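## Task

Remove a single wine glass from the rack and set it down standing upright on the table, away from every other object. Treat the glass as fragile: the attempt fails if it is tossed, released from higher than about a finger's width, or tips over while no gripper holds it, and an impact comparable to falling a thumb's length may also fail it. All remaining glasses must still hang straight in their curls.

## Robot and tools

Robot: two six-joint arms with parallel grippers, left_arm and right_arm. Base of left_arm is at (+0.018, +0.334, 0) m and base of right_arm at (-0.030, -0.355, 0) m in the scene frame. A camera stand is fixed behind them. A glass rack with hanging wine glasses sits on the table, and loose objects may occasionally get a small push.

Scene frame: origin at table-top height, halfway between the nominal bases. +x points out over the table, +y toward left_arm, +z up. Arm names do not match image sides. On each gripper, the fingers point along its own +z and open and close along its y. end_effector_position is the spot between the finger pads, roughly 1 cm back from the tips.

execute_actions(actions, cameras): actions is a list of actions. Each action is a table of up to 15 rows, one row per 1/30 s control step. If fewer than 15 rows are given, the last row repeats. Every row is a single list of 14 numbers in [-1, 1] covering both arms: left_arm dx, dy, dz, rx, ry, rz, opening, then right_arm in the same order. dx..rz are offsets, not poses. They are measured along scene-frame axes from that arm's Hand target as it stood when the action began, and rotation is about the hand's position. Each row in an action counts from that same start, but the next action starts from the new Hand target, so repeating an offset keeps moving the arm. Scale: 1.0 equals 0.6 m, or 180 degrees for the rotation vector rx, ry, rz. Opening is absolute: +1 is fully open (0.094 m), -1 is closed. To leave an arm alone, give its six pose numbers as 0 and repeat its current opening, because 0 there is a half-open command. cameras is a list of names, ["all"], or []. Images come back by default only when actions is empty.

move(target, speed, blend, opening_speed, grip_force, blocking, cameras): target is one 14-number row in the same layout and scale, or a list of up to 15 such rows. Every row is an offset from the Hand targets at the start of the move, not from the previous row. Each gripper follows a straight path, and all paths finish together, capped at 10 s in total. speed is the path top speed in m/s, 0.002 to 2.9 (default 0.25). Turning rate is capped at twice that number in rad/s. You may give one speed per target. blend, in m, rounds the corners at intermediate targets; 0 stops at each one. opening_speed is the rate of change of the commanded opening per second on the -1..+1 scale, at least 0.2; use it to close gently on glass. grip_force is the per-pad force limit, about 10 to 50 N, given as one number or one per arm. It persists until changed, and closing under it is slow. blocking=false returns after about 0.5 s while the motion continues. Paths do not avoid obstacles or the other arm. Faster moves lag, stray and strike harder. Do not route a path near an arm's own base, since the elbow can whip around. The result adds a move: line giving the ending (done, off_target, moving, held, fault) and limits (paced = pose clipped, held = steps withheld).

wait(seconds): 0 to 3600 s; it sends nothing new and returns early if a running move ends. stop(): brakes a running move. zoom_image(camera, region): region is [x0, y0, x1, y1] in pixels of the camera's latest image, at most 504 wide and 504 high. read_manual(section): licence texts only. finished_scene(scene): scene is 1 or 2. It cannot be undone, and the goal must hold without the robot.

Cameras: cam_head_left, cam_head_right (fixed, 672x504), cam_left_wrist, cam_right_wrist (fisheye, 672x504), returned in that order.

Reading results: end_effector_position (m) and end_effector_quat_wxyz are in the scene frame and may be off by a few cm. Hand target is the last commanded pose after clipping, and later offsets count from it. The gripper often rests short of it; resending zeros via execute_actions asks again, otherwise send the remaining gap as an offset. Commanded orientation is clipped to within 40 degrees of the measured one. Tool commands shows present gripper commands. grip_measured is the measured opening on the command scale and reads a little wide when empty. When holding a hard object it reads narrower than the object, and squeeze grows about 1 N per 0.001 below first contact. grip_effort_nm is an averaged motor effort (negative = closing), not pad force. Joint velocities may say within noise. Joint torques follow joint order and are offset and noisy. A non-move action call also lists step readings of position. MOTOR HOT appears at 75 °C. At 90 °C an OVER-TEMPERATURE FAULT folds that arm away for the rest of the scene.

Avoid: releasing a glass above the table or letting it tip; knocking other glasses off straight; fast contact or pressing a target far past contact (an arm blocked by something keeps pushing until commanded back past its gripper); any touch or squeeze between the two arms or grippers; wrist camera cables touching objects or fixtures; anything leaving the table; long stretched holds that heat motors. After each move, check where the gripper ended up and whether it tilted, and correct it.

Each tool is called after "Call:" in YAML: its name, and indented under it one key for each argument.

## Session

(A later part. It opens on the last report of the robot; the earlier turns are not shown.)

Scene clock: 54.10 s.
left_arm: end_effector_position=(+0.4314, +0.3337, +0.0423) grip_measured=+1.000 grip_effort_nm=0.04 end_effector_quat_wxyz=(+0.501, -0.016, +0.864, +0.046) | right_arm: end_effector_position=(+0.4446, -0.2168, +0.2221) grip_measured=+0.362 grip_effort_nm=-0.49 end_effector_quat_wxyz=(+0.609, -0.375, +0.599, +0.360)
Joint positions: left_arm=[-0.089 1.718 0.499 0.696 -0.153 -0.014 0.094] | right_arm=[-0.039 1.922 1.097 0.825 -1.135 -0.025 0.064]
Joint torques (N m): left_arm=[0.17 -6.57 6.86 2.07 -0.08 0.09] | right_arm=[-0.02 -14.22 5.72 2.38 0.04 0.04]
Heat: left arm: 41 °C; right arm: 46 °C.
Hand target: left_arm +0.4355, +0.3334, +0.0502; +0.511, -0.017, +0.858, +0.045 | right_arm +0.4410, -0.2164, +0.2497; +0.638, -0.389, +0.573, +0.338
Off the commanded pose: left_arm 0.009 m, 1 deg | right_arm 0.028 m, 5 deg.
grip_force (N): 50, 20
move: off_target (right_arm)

Call:
move:
  target:
    - [0,0,0,0,0,0,1,0.008,0,-0.012,0,0.010,0,0.2]
  speed: 0.05
  cameras: ["cam_right_wrist","cam_head_left","cam_head_right"]

Scene clock: 55.00 s.
left_arm: end_effector_position=(+0.4314, +0.3337, +0.0423) grip_measured=+1.000 grip_effort_nm=0.04 end_effector_quat_wxyz=(+0.501, -0.016, +0.864, +0.046) | right_arm: end_effector_position=(+0.4446, -0.2168, +0.2222) grip_measured=+0.362 grip_effort_nm=-0.49 end_effector_quat_wxyz=(+0.609, -0.375, +0.599, +0.360)
Joint positions: left_arm=[-0.089 1.718 0.499 0.696 -0.153 -0.014 0.094] | right_arm=[-0.039 1.922 1.097 0.826 -1.135 -0.025 0.064]
Joint torques (N m): left_arm=[-0.12 -6.71 6.94 2.05 -0.02 0.05] | right_arm=[0.08 -12.36 7.02 2.01 0.07 0.05]
Heat: left arm: 41 °C; right arm: 46 °C.
Hand target: left_arm +0.4355, +0.3334, +0.0502; +0.511, -0.017, +0.858, +0.045 | right_arm +0.4458, -0.2164, +0.2425; +0.629, -0.383, +0.583, +0.344
Off the commanded pose: left_arm 0.009 m, 1 deg | right_arm 0.020 m, 4 deg.
grip_force (N): 50, 20
move: off_target (right_arm)
cam_right_wrist: T_world_to_cam=[[0.88428, -0.45648, -0.09839, -0.46201], [-0.27989, -0.34946, -0.89417, 0.29194], [0.37379, 0.81823, -0.43678, 0.2117]] pos_world=[0.41112, -0.2821, 0.30805]
Images, in order (width x height): cam_head_left 672x504, cam_head_right 672x504, cam_right_wrist 672x504.

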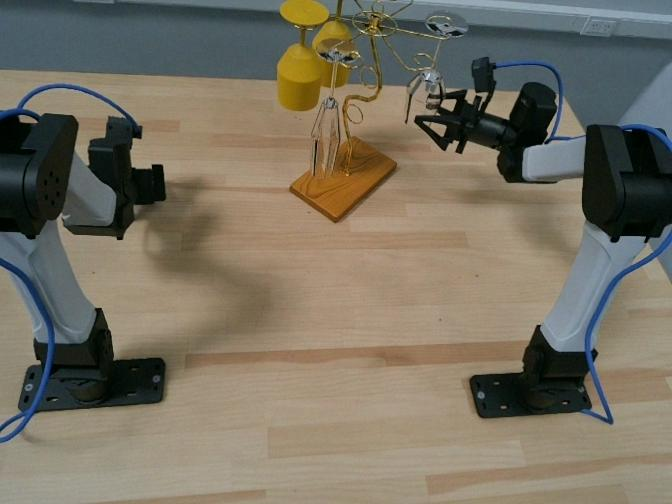

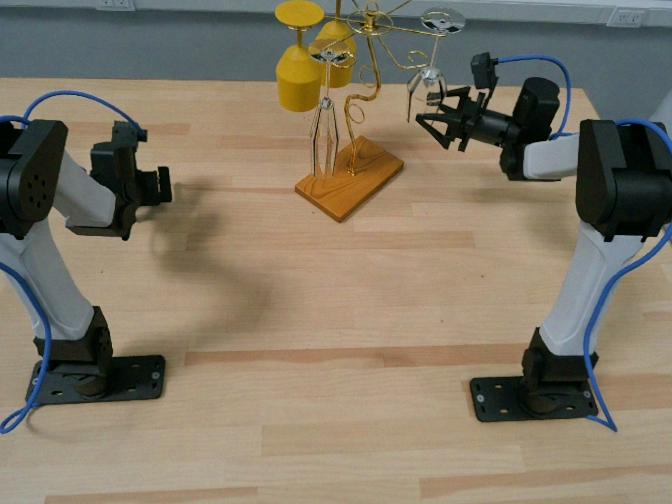

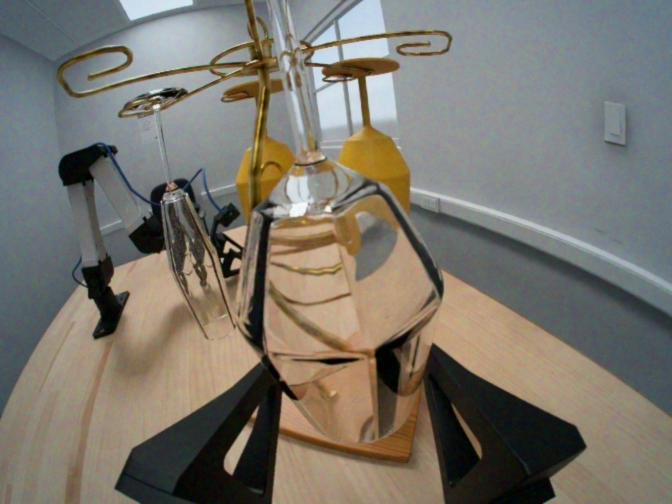

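Call:
zoom_image:
  camera: "cam_head_left"
  region: [360, 0, 520, 130]

Call:
zoom_image:
  camera: "cam_head_right"
  region: [360, 0, 520, 130]

Scaled by 3.150 from the camera's image (finer frame: 960x720).

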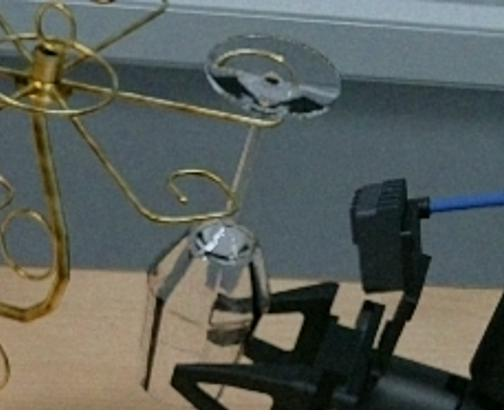

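Scaled by 3.150 from the camera's image (finer frame: 960x720).

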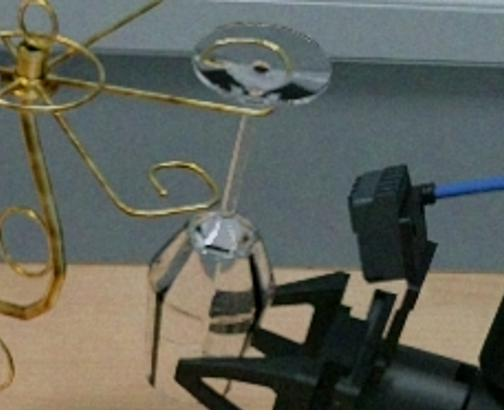

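Call:
move:
  target:
    - [0,0,0,0,0,0,1,0.0053,0,0,0.0043,0.0268,0.0027,0.2]
    - [0,0,0,0,0,0,1,0.0053,0,-0.0425,0.0043,0.0268,0.0027,0.2]
  speed: 0.05
  blend: [0.005,0]

Scene clock: 59.60 s.
left_arm: end_effector_position=(+0.4314, +0.3337, +0.0423) grip_measured=+1.000 grip_effort_nm=0.04 end_effector_quat_wxyz=(+0.501, -0.016, +0.864, +0.046) | right_arm: end_effector_position=(+0.4453, -0.2168, +0.2125) grip_measured=+0.362 grip_effort_nm=-0.49 end_effector_quat_wxyz=(+0.591, -0.361, +0.617, +0.374)
Joint positions: left_arm=[-0.089 1.718 0.499 0.696 -0.153 -0.014 0.094] | right_arm=[-0.039 1.93 1.097 0.783 -1.135 -0.01 0.064]
Joint torques (N m): left_arm=[0.12 -6.43 7.05 2 -0.01 0.07] | right_arm=[-0.09 -8.81 6.52 2.32 -0.07 0.06]
Heat: left arm: 41 °C; right arm: 47 °C.
Hand target: left_arm +0.4355, +0.3334, +0.0502; +0.511, -0.017, +0.858, +0.045 | right_arm +0.4490, -0.2164, +0.2170; +0.605, -0.367, +0.605, +0.366
Off the commanded pose: left_arm 0.009 m, 1 deg | right_arm 0.006 m, 2 deg.
grip_force (N): 50, 20
move: done

Call:
move:
  target:
    - [0,0,0,0,0,0,1,0.0075,0.0648,0.0067,0,0,0,0.2]
  speed: 0.04
  cameras: ["cam_right_wrist","cam_head_left","cam_head_right"]

Scene clock: 61.70 s.
left_arm: end_effector_position=(+0.4314, +0.3337, +0.0423) grip_measured=+1.000 grip_effort_nm=0.04 end_effector_quat_wxyz=(+0.501, -0.016, +0.864, +0.046) | right_arm: end_effector_position=(+0.4446, -0.1799, +0.2097) grip_measured=+0.362 grip_effort_nm=-0.49 end_effector_quat_wxyz=(+0.586, -0.361, +0.619, +0.378)
Joint positions: left_arm=[-0.089 1.718 0.499 0.696 -0.153 -0.014 0.094] | right_arm=[0.053 1.934 1.097 0.783 -1.049 -0.002 0.064]
Joint torques (N m): left_arm=[0.05 -6.22 6.82 2.01 -0.02 0.13] | right_arm=[0.23 -8.85 8.62 2.2 0.06 0.01]
Heat: left arm: 41 °C; right arm: 47 °C.
Hand target: left_arm +0.4355, +0.3334, +0.0502; +0.511, -0.017, +0.858, +0.045 | right_arm +0.4535, -0.1775, +0.2211; +0.605, -0.367, +0.605, +0.366
Off the commanded pose: left_arm 0.009 m, 1 deg | right_arm 0.015 m, 3 deg.
grip_force (N): 50, 20
move: off_target (right_arm)
cam_right_wrist: T_world_to_cam=[[0.87692, -0.45033, -0.16796, -0.4274], [-0.34407, -0.34416, -0.8736, 0.31882], [0.3356, 0.82387, -0.45675, 0.19828]] pos_world=[0.41795, -0.2461, 0.29729]
Images, in order (width x height): cam_head_left 672x504, cam_head_right 672x504, cam_right_wrist 672x504.

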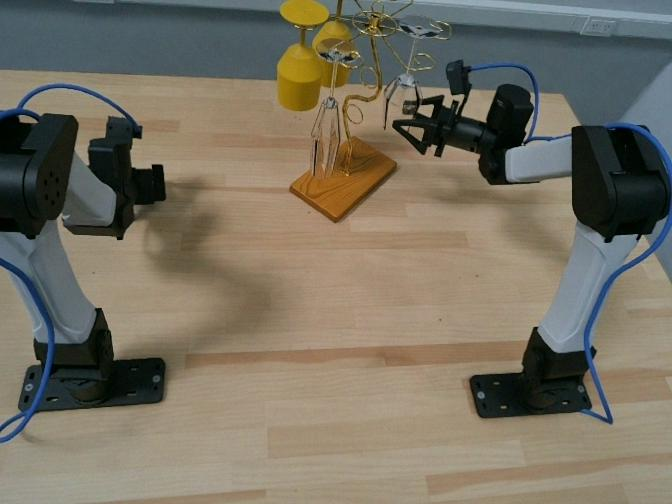

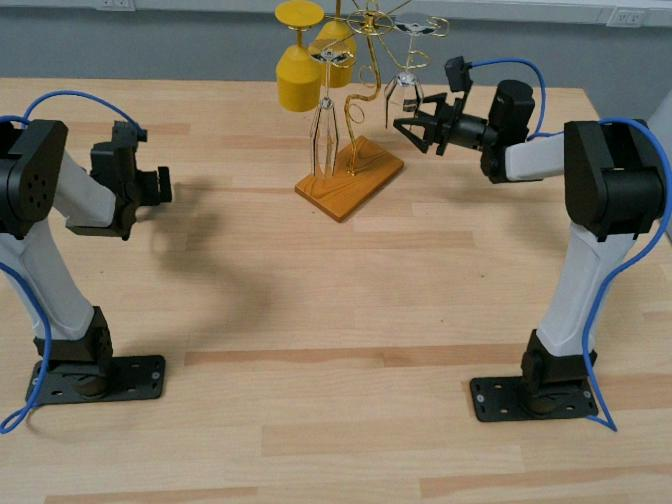

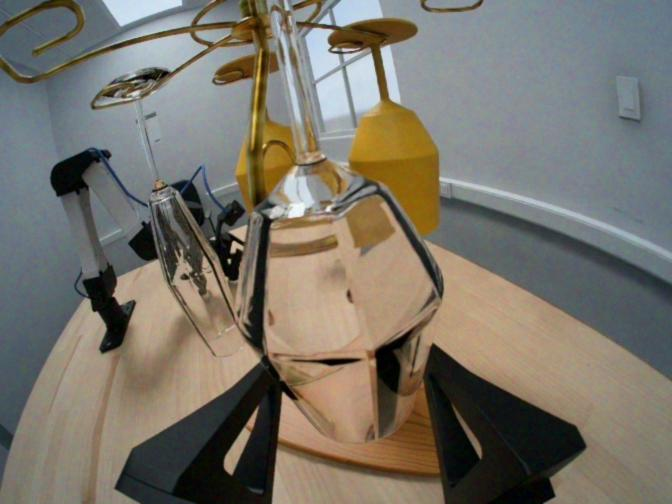

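Call:
zoom_image:
  camera: "cam_head_left"
  region: [350, 0, 510, 130]

Call:
zoom_image:
  camera: "cam_head_right"
  region: [350, 0, 510, 130]

Call:
zoom_image:
  camera: "cam_right_wrist"
  region: [180, 0, 420, 200]

Scaled by 3.150 from the camera's image (finer frame: 960x720).

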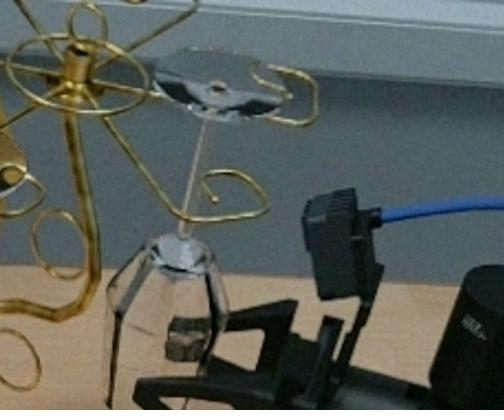

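Scaled by 3.150 from the camera's image (finer frame: 960x720).

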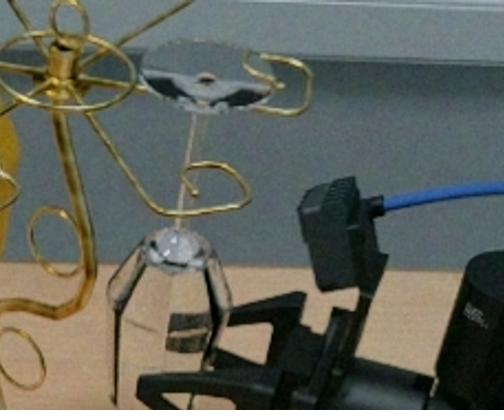

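Scaled by 2.100 from the camera's image (finer frame: 960x720).

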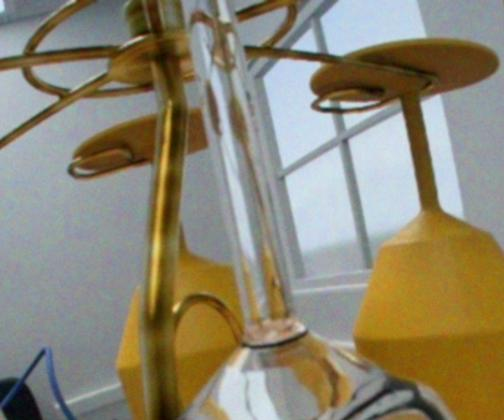

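Call:
move:
  target:
    - [0,0,0,0,0,0,1,0.02,0,0.0167,0,-0.0172,0,0.2]
  speed: 0.04

Scene clock: 63.53 s.
left_arm: end_effector_position=(+0.4314, +0.3337, +0.0423) grip_measured=+1.000 grip_effort_nm=0.04 end_effector_quat_wxyz=(+0.501, -0.016, +0.864, +0.046) | right_arm: end_effector_position=(+0.4557, -0.1794, +0.2136) grip_measured=+0.362 grip_effort_nm=-0.49 end_effector_quat_wxyz=(+0.593, -0.364, +0.613, +0.374)
Joint positions: left_arm=[-0.089 1.718 0.499 0.696 -0.153 -0.014 0.094] | right_arm=[0.053 1.968 1.149 0.786 -1.048 -0.002 0.064]
Joint torques (N m): left_arm=[-0.06 -6.13 6.69 2.03 -0.04 0.07] | right_arm=[0.36 -9.18 9.36 2.4 0.03 -0.04]
Heat: left arm: 42 °C; right arm: 47 °C.
Hand target: left_arm +0.4355, +0.3334, +0.0502; +0.511, -0.017, +0.858, +0.045 | right_arm +0.4654, -0.1775, +0.2311; +0.621, -0.377, +0.588, +0.356
Off the commanded pose: left_arm 0.009 m, 1 deg | right_arm 0.020 m, 5 deg.
grip_force (N): 50, 20
move: off_target (right_arm)

Call:
move:
  target:
    - [0,0,0,0,0,0,1,0.0792,-0.0123,0.0067,0,-0.008,0,0.2]
  speed: 0.05
  cameras: ["cam_right_wrist","cam_head_left","cam_head_right"]

Scene clock: 72.30 s.
left_arm: end_effector_position=(+0.4314, +0.3337, +0.0423) grip_measured=+1.000 grip_effort_nm=0.04 end_effector_quat_wxyz=(+0.501, -0.016, +0.864, +0.046) | right_arm: end_effector_position=(+0.5062, -0.1825, +0.2234) grip_measured=+0.362 grip_effort_nm=-0.49 end_effector_quat_wxyz=(+0.615, -0.372, +0.595, +0.360)
Joint positions: left_arm=[-0.089 1.718 0.499 0.696 -0.153 -0.014 0.094] | right_arm=[0.042 2.128 1.397 0.761 -1.048 -0.002 0.064]
Joint torques (N m): left_arm=[0.12 -6.63 6.63 2.02 -0.02 0.04] | right_arm=[-0.83 -10.93 9.63 1.97 -0.13 -0.02]
Heat: left arm: 42 °C; right arm: 47 °C.
Hand target: left_arm +0.4355, +0.3334, +0.0502; +0.511, -0.017, +0.858, +0.045 | right_arm +0.5130, -0.1849, +0.2351; +0.628, -0.381, +0.580, +0.351
Off the commanded pose: left_arm 0.009 m, 1 deg | right_arm 0.014 m, 3 deg.
grip_force (N): 50, 20
move: off_target (right_arm)
cam_right_wrist: T_world_to_cam=[[0.88299, -0.45949, -0.0959, -0.50107], [-0.27343, -0.33744, -0.90076, 0.32256], [0.38153, 0.82158, -0.4236, 0.15493]] pos_world=[0.47153, -0.24868, 0.30813]
Images, in order (width x height): cam_head_left 672x504, cam_head_right 672x504, cam_right_wrist 672x504.

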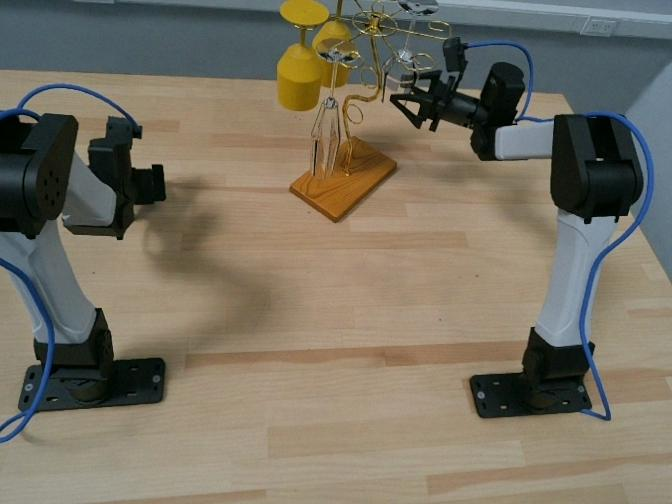

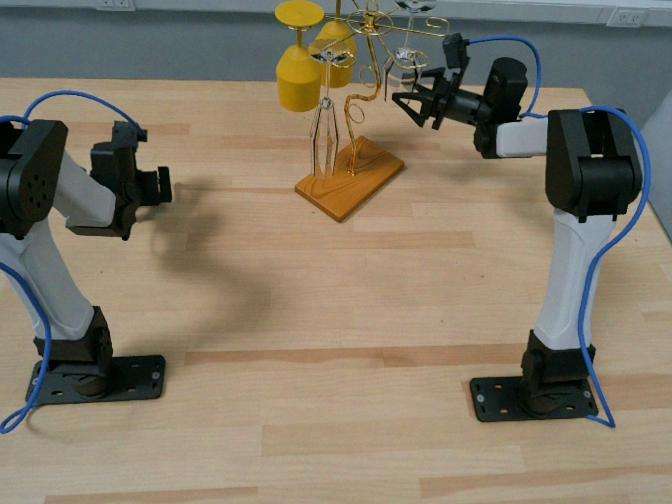

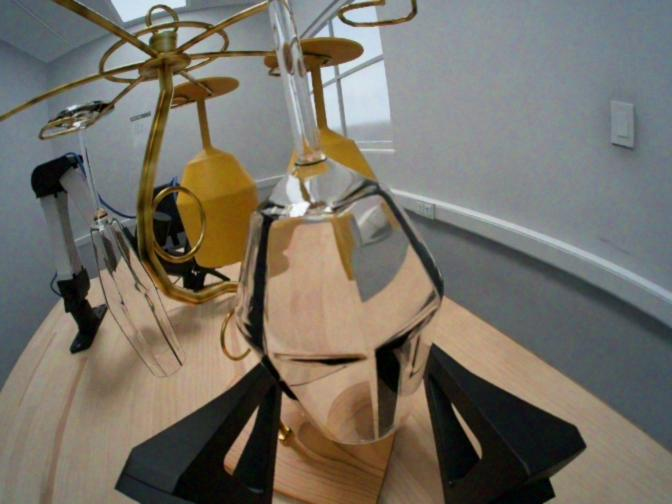

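Call:
zoom_image:
  camera: "cam_head_left"
  region: [350, 0, 510, 130]

Call:
zoom_image:
  camera: "cam_head_right"
  region: [350, 0, 510, 130]

Call:
zoom_image:
  camera: "cam_right_wrist"
  region: [0, 0, 450, 200]

Scaled by 3.150 from the camera's image (finer frame: 960x720).

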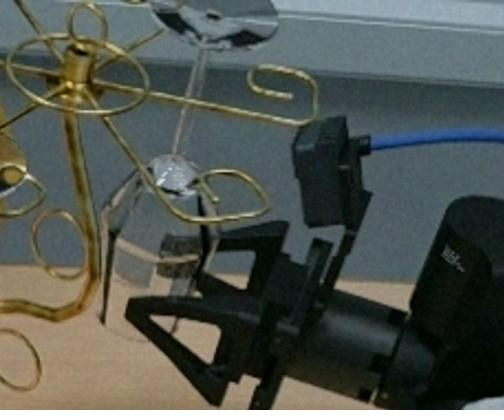

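Scaled by 3.150 from the camera's image (finer frame: 960x720).

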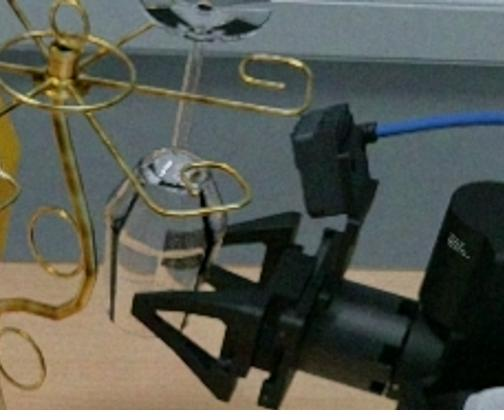

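Scaled by 1.120 from the camera's image (finer frame: 960x720).

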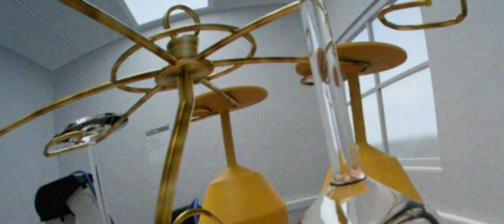

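Call:
move:
  target:
    - [0,0,0,0,0,0,1,-0.0015,-0.0967,0,0,0,0,0.2]
    - [0,0,0,0,0,0,1,-0.0225,-0.2143,0,0,0,0,0.2]
  speed: 0.07
  blend: [0.01,0]
  cameras: ["cam_right_wrist","cam_head_left","cam_head_right"]

Scene clock: 76.50 s.
left_arm: end_effector_position=(+0.4314, +0.3337, +0.0423) grip_measured=+1.000 grip_effort_nm=0.04 end_effector_quat_wxyz=(+0.501, -0.016, +0.864, +0.046) | right_arm: end_effector_position=(+0.4958, -0.3121, +0.2225) grip_measured=+0.362 grip_effort_nm=-0.49 end_effector_quat_wxyz=(+0.613, -0.362, +0.602, +0.362)
Joint positions: left_arm=[-0.089 1.718 0.499 0.696 -0.153 -0.014 0.094] | right_arm=[-0.241 2.136 1.397 0.796 -1.318 0.047 0.064]
Joint torques (N m): left_arm=[-0.08 -6.61 6.63 1.99 -0.1 0.1] | right_arm=[-0.55 -10.71 9.35 2.12 -0.23 0.13]
Heat: left arm: 42 °C; right arm: 47 °C.
Hand target: left_arm +0.4355, +0.3334, +0.0502; +0.511, -0.017, +0.858, +0.045 | right_arm +0.4995, -0.3135, +0.2352; +0.628, -0.381, +0.580, +0.351
Off the commanded pose: left_arm 0.009 m, 1 deg | right_arm 0.013 m, 4 deg.
grip_force (N): 50, 20
move: off_target (right_arm)
cam_right_wrist: T_world_to_cam=[[0.87502, -0.46988, -0.11637, -0.54629], [-0.2944, -0.32573, -0.89846, 0.28874], [0.38427, 0.82043, -0.42335, 0.26316]] pos_world=[0.4619, -0.37855, 0.30725]
Images, in order (width x height): cam_head_left 672x504, cam_head_right 672x504, cam_right_wrist 672x504.

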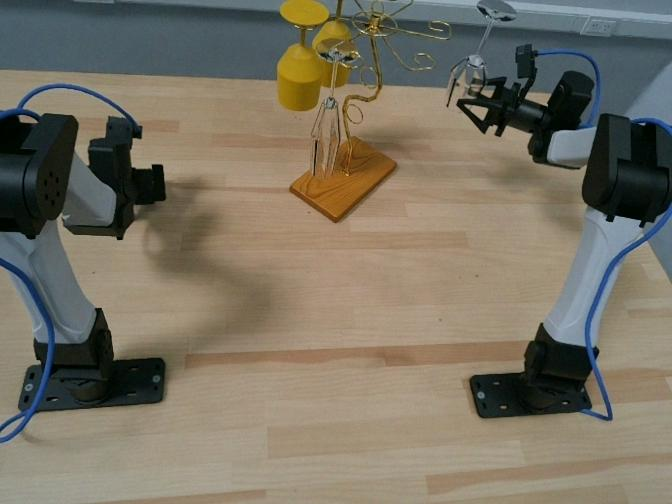

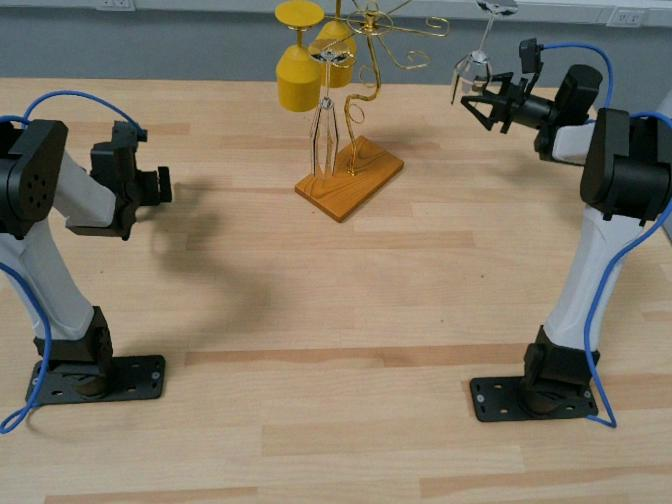

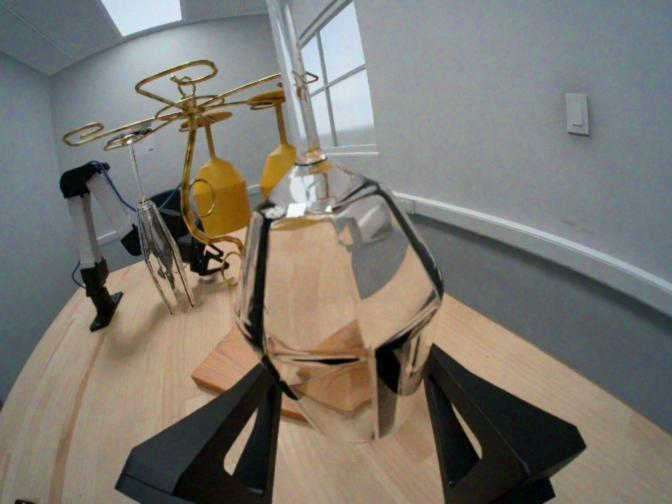

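Call:
move:
  target:
    - [0,0,0,0,0,0,1,-0.1325,-0.0608,0.0163,-0.0009,0.0255,0.0303,0.2]
    - [0,0,0,0,0,0,1,-0.1325,-0.0608,0.0163,0.2113,0.4784,0.0323,0.2]
  speed: 0.25
  blend: [0.03,0]
  cameras: ["cam_right_wrist","cam_head_left","cam_head_right"]

Scene clock: 83.80 s.
left_arm: end_effector_position=(+0.4314, +0.3337, +0.0423) grip_measured=+1.000 grip_effort_nm=0.04 end_effector_quat_wxyz=(+0.501, -0.016, +0.864, +0.046) | right_arm: end_effector_position=(+0.4220, -0.3516, +0.2019) grip_measured=+0.362 grip_effort_nm=-0.49 end_effector_quat_wxyz=(+0.100, +0.186, +0.687, +0.695)
Joint positions: left_arm=[-0.089 1.718 0.499 0.696 -0.153 -0.014 0.094] | right_arm=[-0.385 1.984 1.305 0.047 -1.547 1.06 0.064]
Joint torques (N m): left_arm=[-0.24 -6.32 6.61 1.99 -0.02 0.09] | right_arm=[-0.09 -17.09 9.36 1.54 -0.56 -0.09]
Heat: left arm: 42 °C; right arm: 51 °C.
Hand target: left_arm +0.4355, +0.3334, +0.0502; +0.511, -0.017, +0.858, +0.045 | right_arm +0.4200, -0.3500, +0.2450; +0.136, +0.136, +0.694, +0.694
Off the commanded pose: left_arm 0.009 m, 1 deg | right_arm 0.043 m, 7 deg.
joint sent to its limit (right arm) — joint 5 (wrist yaw), lower limit. The joint targets still meet the commanded pose.
grip_force (N): 50, 20
move: off_target (right_arm)
cam_right_wrist: T_world_to_cam=[[-0.228, 0.08474, -0.96997, 0.33023], [-0.97303, -0.05561, 0.22386, 0.39041], [-0.03497, 0.99485, 0.09513, 0.44881]] pos_world=[0.47087, -0.45277, 0.19022]
Images, in order (width x height): cam_head_left 672x504, cam_head_right 672x504, cam_right_wrist 672x504.

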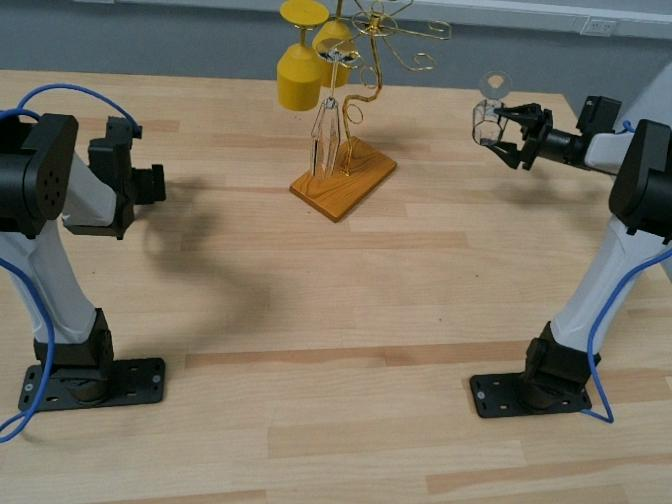

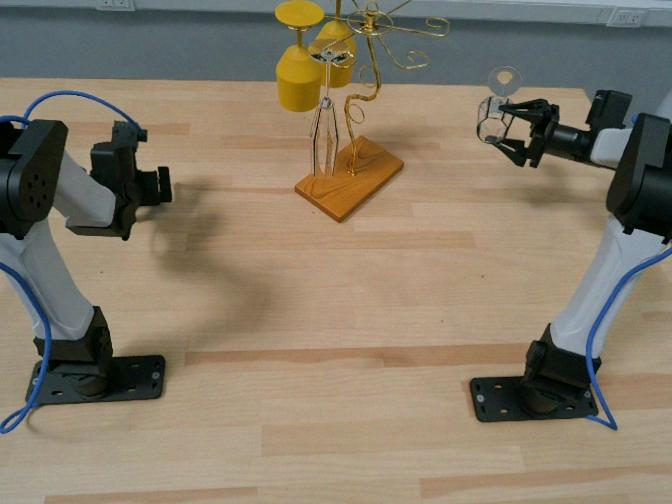

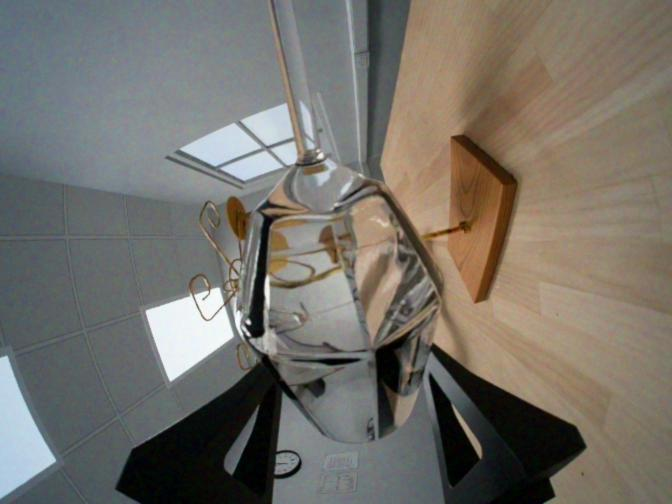

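Call:
move:
  target:
    - [0,0,0,0,0,0,1,0,0,0,0.1881,0.4633,0,0.2]
  speed: 0.25
  cameras: ["cam_right_wrist","cam_head_left","cam_head_right"]

Scene clock: 88.03 s.
left_arm: end_effector_position=(+0.4314, +0.3337, +0.0423) grip_measured=+1.000 grip_effort_nm=0.04 end_effector_quat_wxyz=(+0.501, -0.016, +0.864, +0.046) | right_arm: end_effector_position=(+0.4163, -0.3493, +0.2348) grip_measured=+0.362 grip_effort_nm=-0.49 end_effector_quat_wxyz=(-0.390, +0.597, +0.392, +0.581)
Joint positions: left_arm=[-0.089 1.718 0.499 0.696 -0.153 -0.014 0.094] | right_arm=[-0.385 1.984 1.534 -0.606 -1.547 2.097 0.064]
Joint torques (N m): left_arm=[0.12 -6.8 6.9 2.01 -0.06 0.11] | right_arm=[-0.1 -9.85 9.17 0.81 -0.71 0.16]
Heat: left arm: 43 °C; right arm: 53 °C.
Hand target: left_arm +0.4355, +0.3334, +0.0502; +0.511, -0.017, +0.858, +0.045 | right_arm +0.4200, -0.3500, +0.2450; -0.395, +0.587, +0.395, +0.586
Off the commanded pose: left_arm 0.009 m, 1 deg | right_arm 0.011 m, 2 deg.
joint sent to its limit (right arm) — joint 5 (wrist yaw), lower limit; joint 6 (wrist roll), upper limit. The joint targets still meet the commanded pose.
grip_force (N): 50, 20
move: off_target (right_arm)
cam_right_wrist: T_world_to_cam=[[-0.91132, 0.38902, 0.13477, 0.49192], [-0.05247, -0.43442, 0.89918, -0.29646], [0.40835, 0.81237, 0.41631, 0.11948]] pos_world=[0.38395, -0.41722, 0.15053]
Images, in order (width x height): cam_head_left 672x504, cam_head_right 672x504, cam_right_wrist 672x504.

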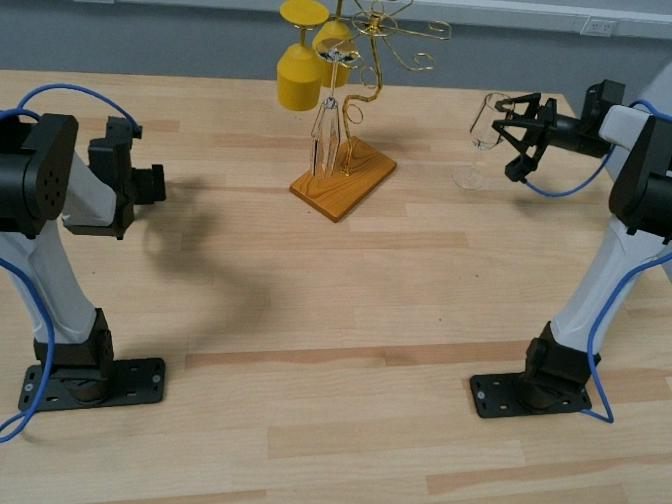

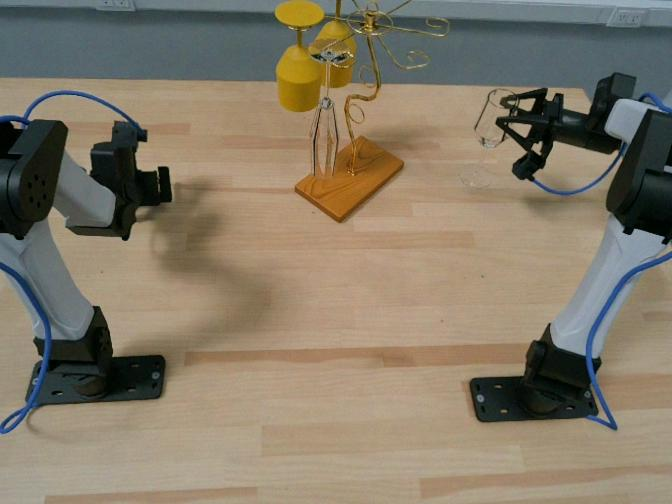

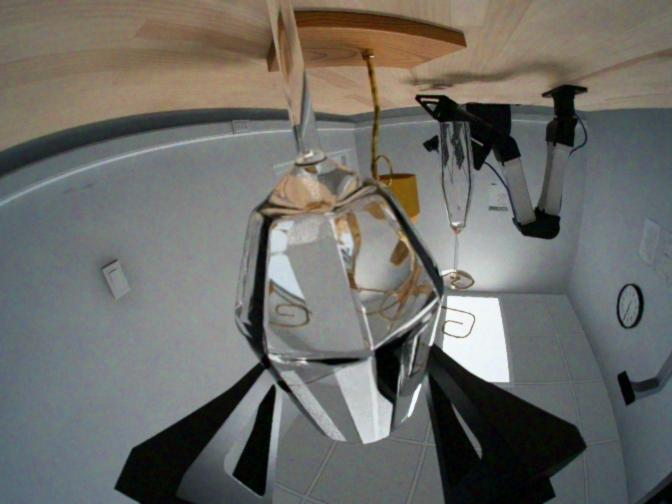

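Call:
move:
  target:
    - [0,0,0,0,0,0,1,0,0,-0.1083,0,0,0,0.2]
  speed: 0.1
  cameras: ["cam_right_wrist","cam_head_left","cam_head_right"]

Scene clock: 90.47 s.
left_arm: end_effector_position=(+0.4314, +0.3337, +0.0423) grip_measured=+1.000 grip_effort_nm=0.04 end_effector_quat_wxyz=(+0.501, -0.016, +0.864, +0.046) | right_arm: end_effector_position=(+0.4183, -0.3501, +0.1871) grip_measured=+0.362 grip_effort_nm=-0.49 end_effector_quat_wxyz=(-0.393, +0.593, +0.393, +0.583)
Joint positions: left_arm=[-0.089 1.718 0.499 0.696 -0.153 -0.014 0.094] | right_arm=[-0.385 2.075 1.482 -0.585 -1.558 1.971 0.064]
Joint torques (N m): left_arm=[-0.24 -6.53 6.79 1.99 -0.05 0.09] | right_arm=[-0.09 -9.26 5.35 0.94 -0.59 -0.12]
Heat: left arm: 43 °C; right arm: 52 °C.
Hand target: left_arm +0.4355, +0.3334, +0.0502; +0.511, -0.017, +0.858, +0.045 | right_arm +0.4200, -0.3501, +0.1799; -0.395, +0.587, +0.395, +0.586
Off the commanded pose: left_arm 0.009 m, 1 deg | right_arm 0.007 m, 1 deg.
joint sent to its limit (right arm) — joint 5 (wrist yaw), lower limit. The joint targets still meet the commanded pose.
grip_force (N): 50, 20
move: done
cam_right_wrist: T_world_to_cam=[[-0.915, 0.38155, 0.13111, 0.50011], [-0.05565, -0.44122, 0.89567, -0.25419], [0.39959, 0.81224, 0.42495, 0.14115]] pos_world=[0.38706, -0.41762, 0.10212]
Images, in order (width x height): cam_head_left 672x504, cam_head_right 672x504, cam_right_wrist 672x504.

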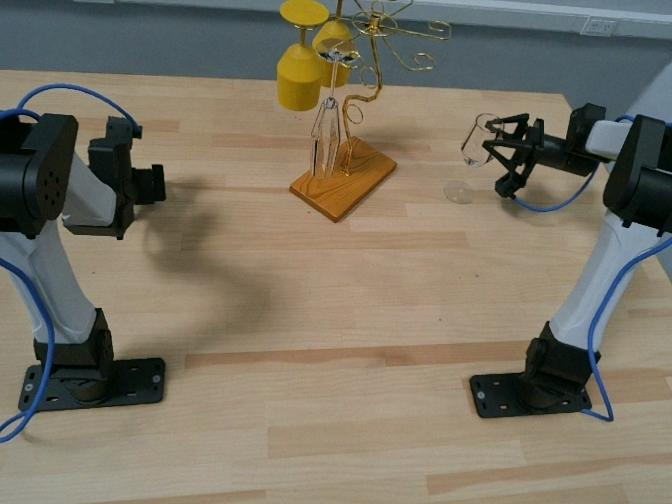

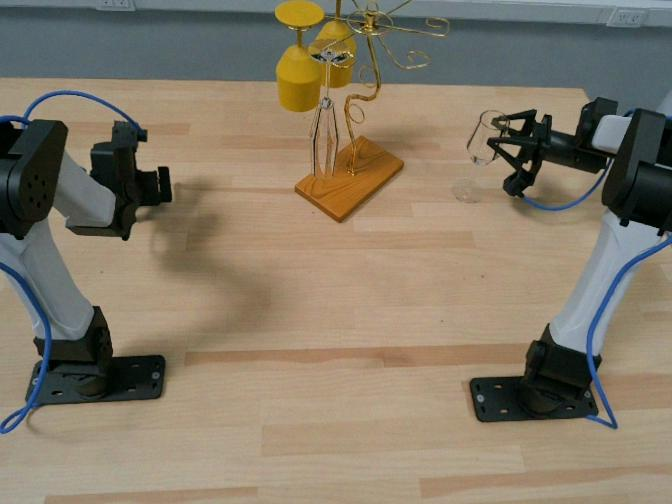

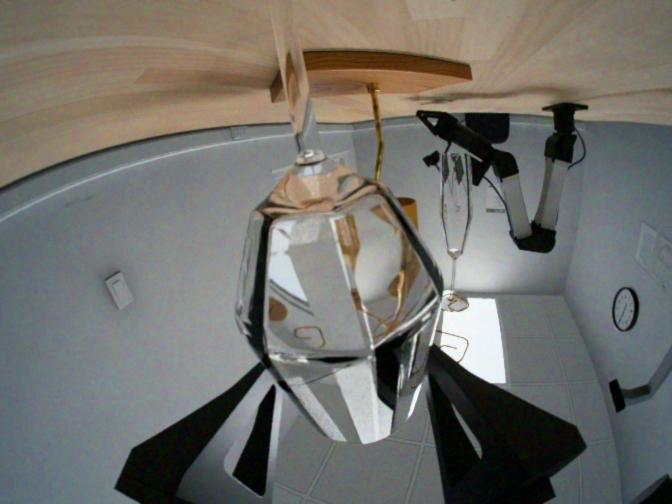

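Call:
zoom_image:
  camera: "cam_head_left"
  region: [420, 90, 560, 220]

Call:
zoom_image:
  camera: "cam_head_right"
  region: [420, 90, 560, 220]

Call:
zoom_image:
  camera: "cam_right_wrist"
  region: [180, 0, 480, 200]

Scaled by 3.600 from the camera's image (finer frame: 960x720).

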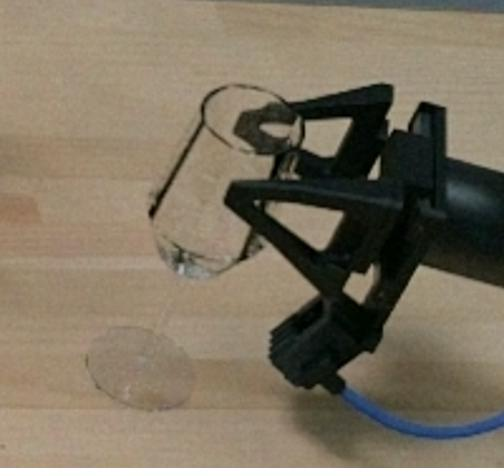

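Scaled by 3.600 from the camera's image (finer frame: 960x720).

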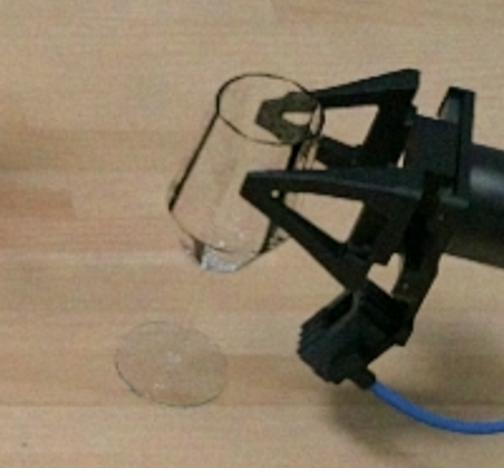

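Scaled by 1.680 from the camera's image (finer frame: 960x720).

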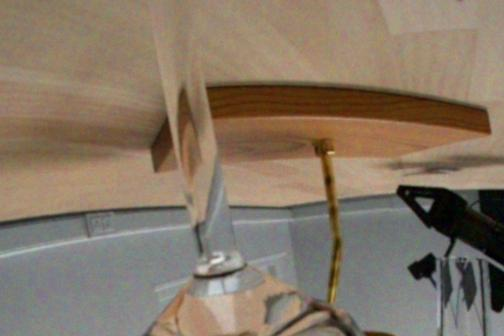

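Call:
move:
  target:
    - [0,0,0,0,0,0,1,0,0,-0.0333,0.004,-0.002,0,0.2]
  speed: 0.06

Scene clock: 92.03 s.
left_arm: end_effector_position=(+0.4314, +0.3337, +0.0423) grip_measured=+1.000 grip_effort_nm=0.04 end_effector_quat_wxyz=(+0.501, -0.016, +0.864, +0.046) | right_arm: end_effector_position=(+0.4179, -0.3499, +0.1853) grip_measured=+0.362 grip_effort_nm=-0.49 end_effector_quat_wxyz=(-0.394, +0.588, +0.394, +0.586)
Joint positions: left_arm=[-0.089 1.718 0.499 0.696 -0.153 -0.014 0.094] | right_arm=[-0.385 2.082 1.48 -0.585 -1.568 1.955 0.064]
Joint torques (N m): left_arm=[-0.03 -6.79 7.01 1.99 -0.05 0.05] | right_arm=[0.01 -6.76 3.36 1.12 -0.51 -0.32]
Heat: left arm: 43 °C; right arm: 52 °C.
Hand target: left_arm +0.4355, +0.3334, +0.0502; +0.511, -0.017, +0.858, +0.045 | right_arm +0.4200, -0.3501, +0.1599; -0.397, +0.582, +0.393, +0.591
Off the commanded pose: left_arm 0.009 m, 1 deg | right_arm 0.025 m, 1 deg.
joint read past its limit (right arm) — joint 5 (wrist yaw), lower limit.
joint sent to its limit (right arm) — joint 5 (wrist yaw), lower limit. The joint targets still meet the commanded pose.
grip_force (N): 50, 20
move: off_target (right_arm)

Call:
wait:
  seconds: 0.1
  cameras: ["cam_head_left","cam_head_right","cam_right_wrist"]

Call:
zoom_image:
  camera: "cam_head_left"
  region: [420, 90, 560, 220]

Call:
zoom_image:
  camera: "cam_right_wrist"
  region: [180, 0, 480, 200]

Scene clock: 92.37 s.
left_arm: end_effector_position=(+0.4314, +0.3337, +0.0423) grip_measured=+1.000 grip_effort_nm=0.04 end_effector_quat_wxyz=(+0.501, -0.016, +0.864, +0.046) | right_arm: end_effector_position=(+0.4179, -0.3499, +0.1853) grip_measured=+0.362 grip_effort_nm=-0.49 end_effector_quat_wxyz=(-0.394, +0.588, +0.394, +0.586)
Joint positions: left_arm=[-0.089 1.718 0.499 0.696 -0.153 -0.014 0.094] | right_arm=[-0.385 2.082 1.48 -0.585 -1.568 1.955 0.064]
Joint torques (N m): left_arm=[-0.02 -6.64 6.83 1.99 -0.07 0.09] | right_arm=[-0.16 -6.72 3.37 1.12 -0.53 -0.38]
Heat: left arm: 43 °C; right arm: 52 °C.
Hand target: left_arm +0.4355, +0.3334, +0.0502; +0.511, -0.017, +0.858, +0.045 | right_arm +0.4200, -0.3501, +0.1599; -0.397, +0.582, +0.393, +0.591
Tool commands: left_gripper/opening=+1.0 right_gripper/opening=+0.2
Off the commanded pose: left_arm 0.009 m, 1 deg | right_arm 0.025 m, 1 deg.
joint read past its limit (right arm) — joint 5 (wrist yaw), lower limit.
grip_force (N): 50, 20
wait: 0.10 s; at rest from the start
cam_right_wrist: T_world_to_cam=[[-0.91764, 0.37734, 0.12474, 0.50075], [-0.06243, -0.44682, 0.89244, -0.25103], [0.39249, 0.81115, 0.43358, 0.14289]] pos_world=[0.38776, -0.41702, 0.09962]

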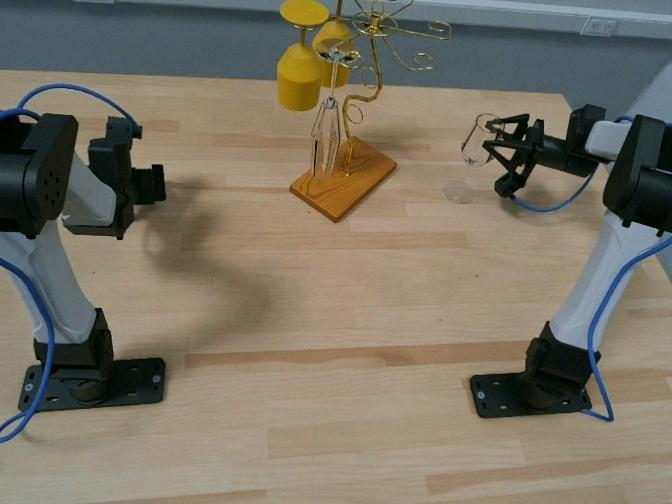

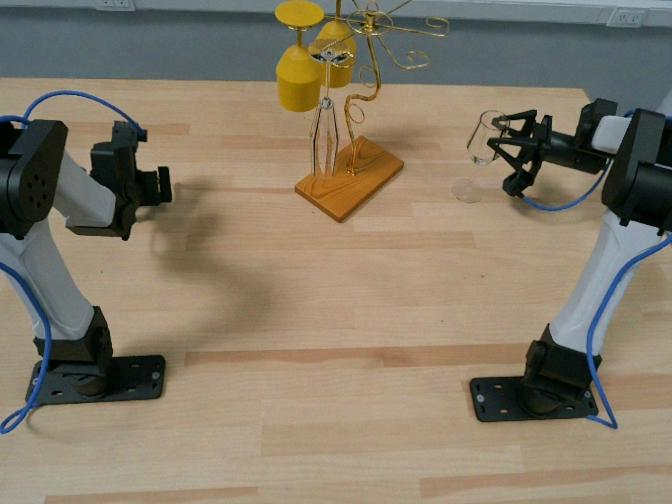

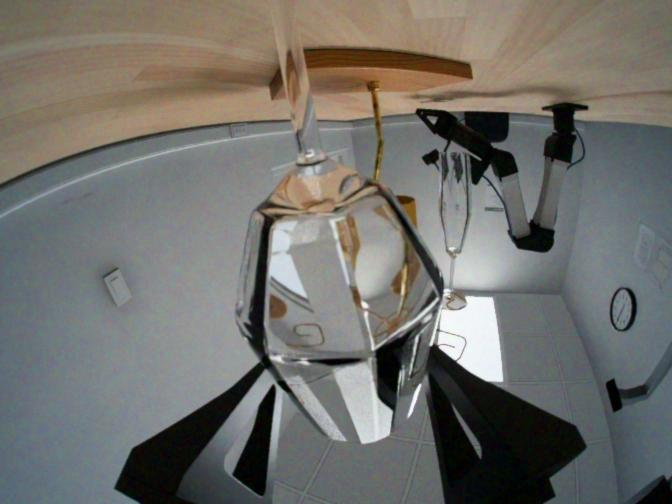

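Scaled by 3.600 from the camera's image (finer frame: 960x720).

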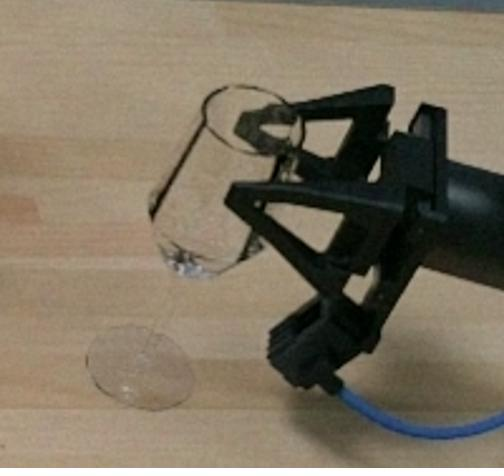

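Scaled by 1.680 from the camera's image (finer frame: 960x720).

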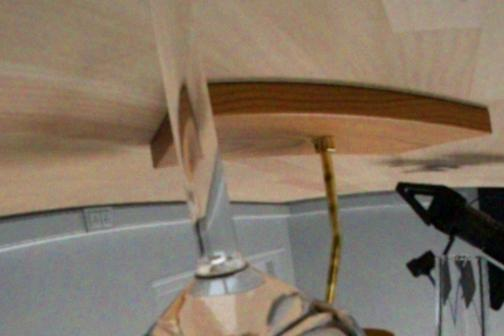

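Call:
move:
  target:
    - [0,0,0,0,0,0,1,0,0,-0.0117,0,0,0,0.2]
  speed: 0.05

Scene clock: 94.47 s.
left_arm: end_effector_position=(+0.4314, +0.3337, +0.0423) grip_measured=+1.000 grip_effort_nm=0.04 end_effector_quat_wxyz=(+0.501, -0.016, +0.864, +0.046) | right_arm: end_effector_position=(+0.4177, -0.3498, +0.1848) grip_measured=+0.362 grip_effort_nm=-0.49 end_effector_quat_wxyz=(-0.393, +0.588, +0.395, +0.587)
Joint positions: left_arm=[-0.089 1.718 0.499 0.696 -0.153 -0.014 0.094] | right_arm=[-0.385 2.082 1.478 -0.585 -1.568 1.951 0.064]
Joint torques (N m): left_arm=[-0.12 -6.39 6.69 2.03 -0.09 0.05] | right_arm=[-0.24 -5.55 2.85 1.21 -0.52 -0.47]
Heat: left arm: 43 °C; right arm: 51 °C.
Hand target: left_arm +0.4355, +0.3334, +0.0502; +0.511, -0.017, +0.858, +0.045 | right_arm +0.4200, -0.3501, +0.1529; -0.397, +0.582, +0.392, +0.591
Off the commanded pose: left_arm 0.009 m, 1 deg | right_arm 0.032 m, 1 deg.
joint read past its limit (right arm) — joint 5 (wrist yaw), lower limit.
joint sent to its limit (right arm) — joint 5 (wrist yaw), lower limit. The joint targets still meet the commanded pose.
grip_force (N): 50, 20
move: off_target (right_arm)

Call:
move:
  target:
    - [0,0,0,0,0,0,1,0,0,0.045,0,0,0,0.2]
  speed: 0.06
  cameras: ["cam_head_left","cam_right_wrist"]

Scene clock: 96.33 s.
left_arm: end_effector_position=(+0.4314, +0.3337, +0.0423) grip_measured=+1.000 grip_effort_nm=0.04 end_effector_quat_wxyz=(+0.501, -0.016, +0.864, +0.046) | right_arm: end_effector_position=(+0.4178, -0.3498, +0.1851) grip_measured=+0.362 grip_effort_nm=-0.49 end_effector_quat_wxyz=(-0.395, +0.589, +0.393, +0.585)
Joint positions: left_arm=[-0.089 1.718 0.499 0.696 -0.153 -0.014 0.094] | right_arm=[-0.385 2.082 1.479 -0.585 -1.568 1.96 0.064]
Joint torques (N m): left_arm=[-0.03 -6.49 6.8 1.98 -0.06 0.08] | right_arm=[-0.14 -9.88 5.6 0.9 -0.51 -0.02]
Heat: left arm: 43 °C; right arm: 51 °C.
Hand target: left_arm +0.4355, +0.3334, +0.0502; +0.511, -0.017, +0.858, +0.045 | right_arm +0.4200, -0.3500, +0.1798; -0.397, +0.582, +0.392, +0.591
Off the commanded pose: left_arm 0.009 m, 1 deg | right_arm 0.006 m, 1 deg.
joint read past its limit (right arm) — joint 5 (wrist yaw), lower limit.
joint sent to its limit (right arm) — joint 5 (wrist yaw), lower limit. The joint targets still meet the commanded pose.
grip_force (N): 50, 20
move: done
cam_right_wrist: T_world_to_cam=[[-0.91699, 0.37701, 0.1304, 0.49921], [-0.05769, -0.44877, 0.89178, -0.25338], [0.39473, 0.81023, 0.43327, 0.14183]] pos_world=[0.38716, -0.41683, 0.09941]

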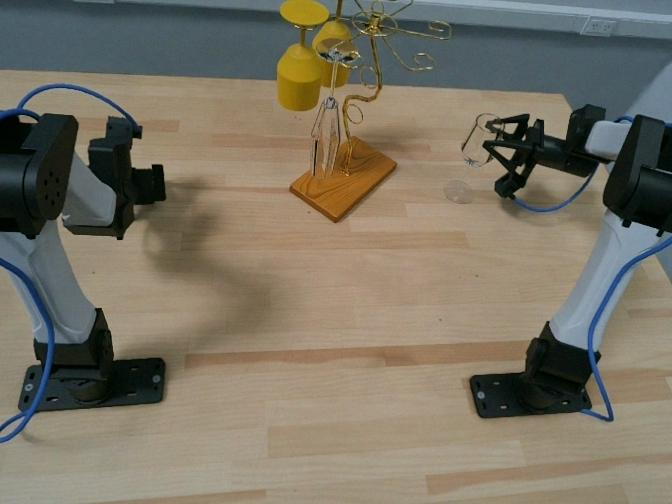

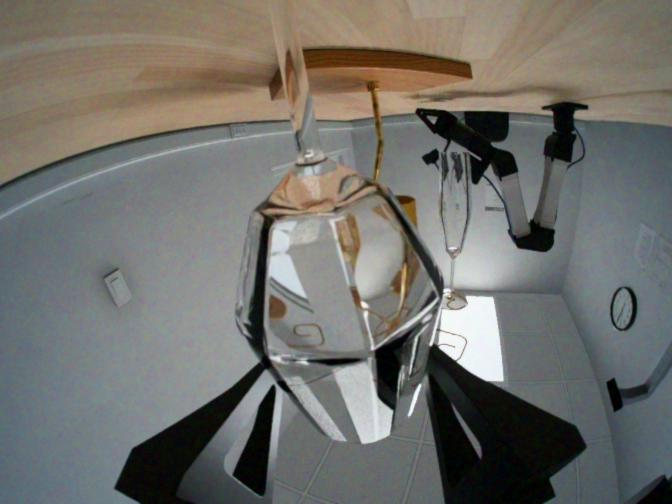

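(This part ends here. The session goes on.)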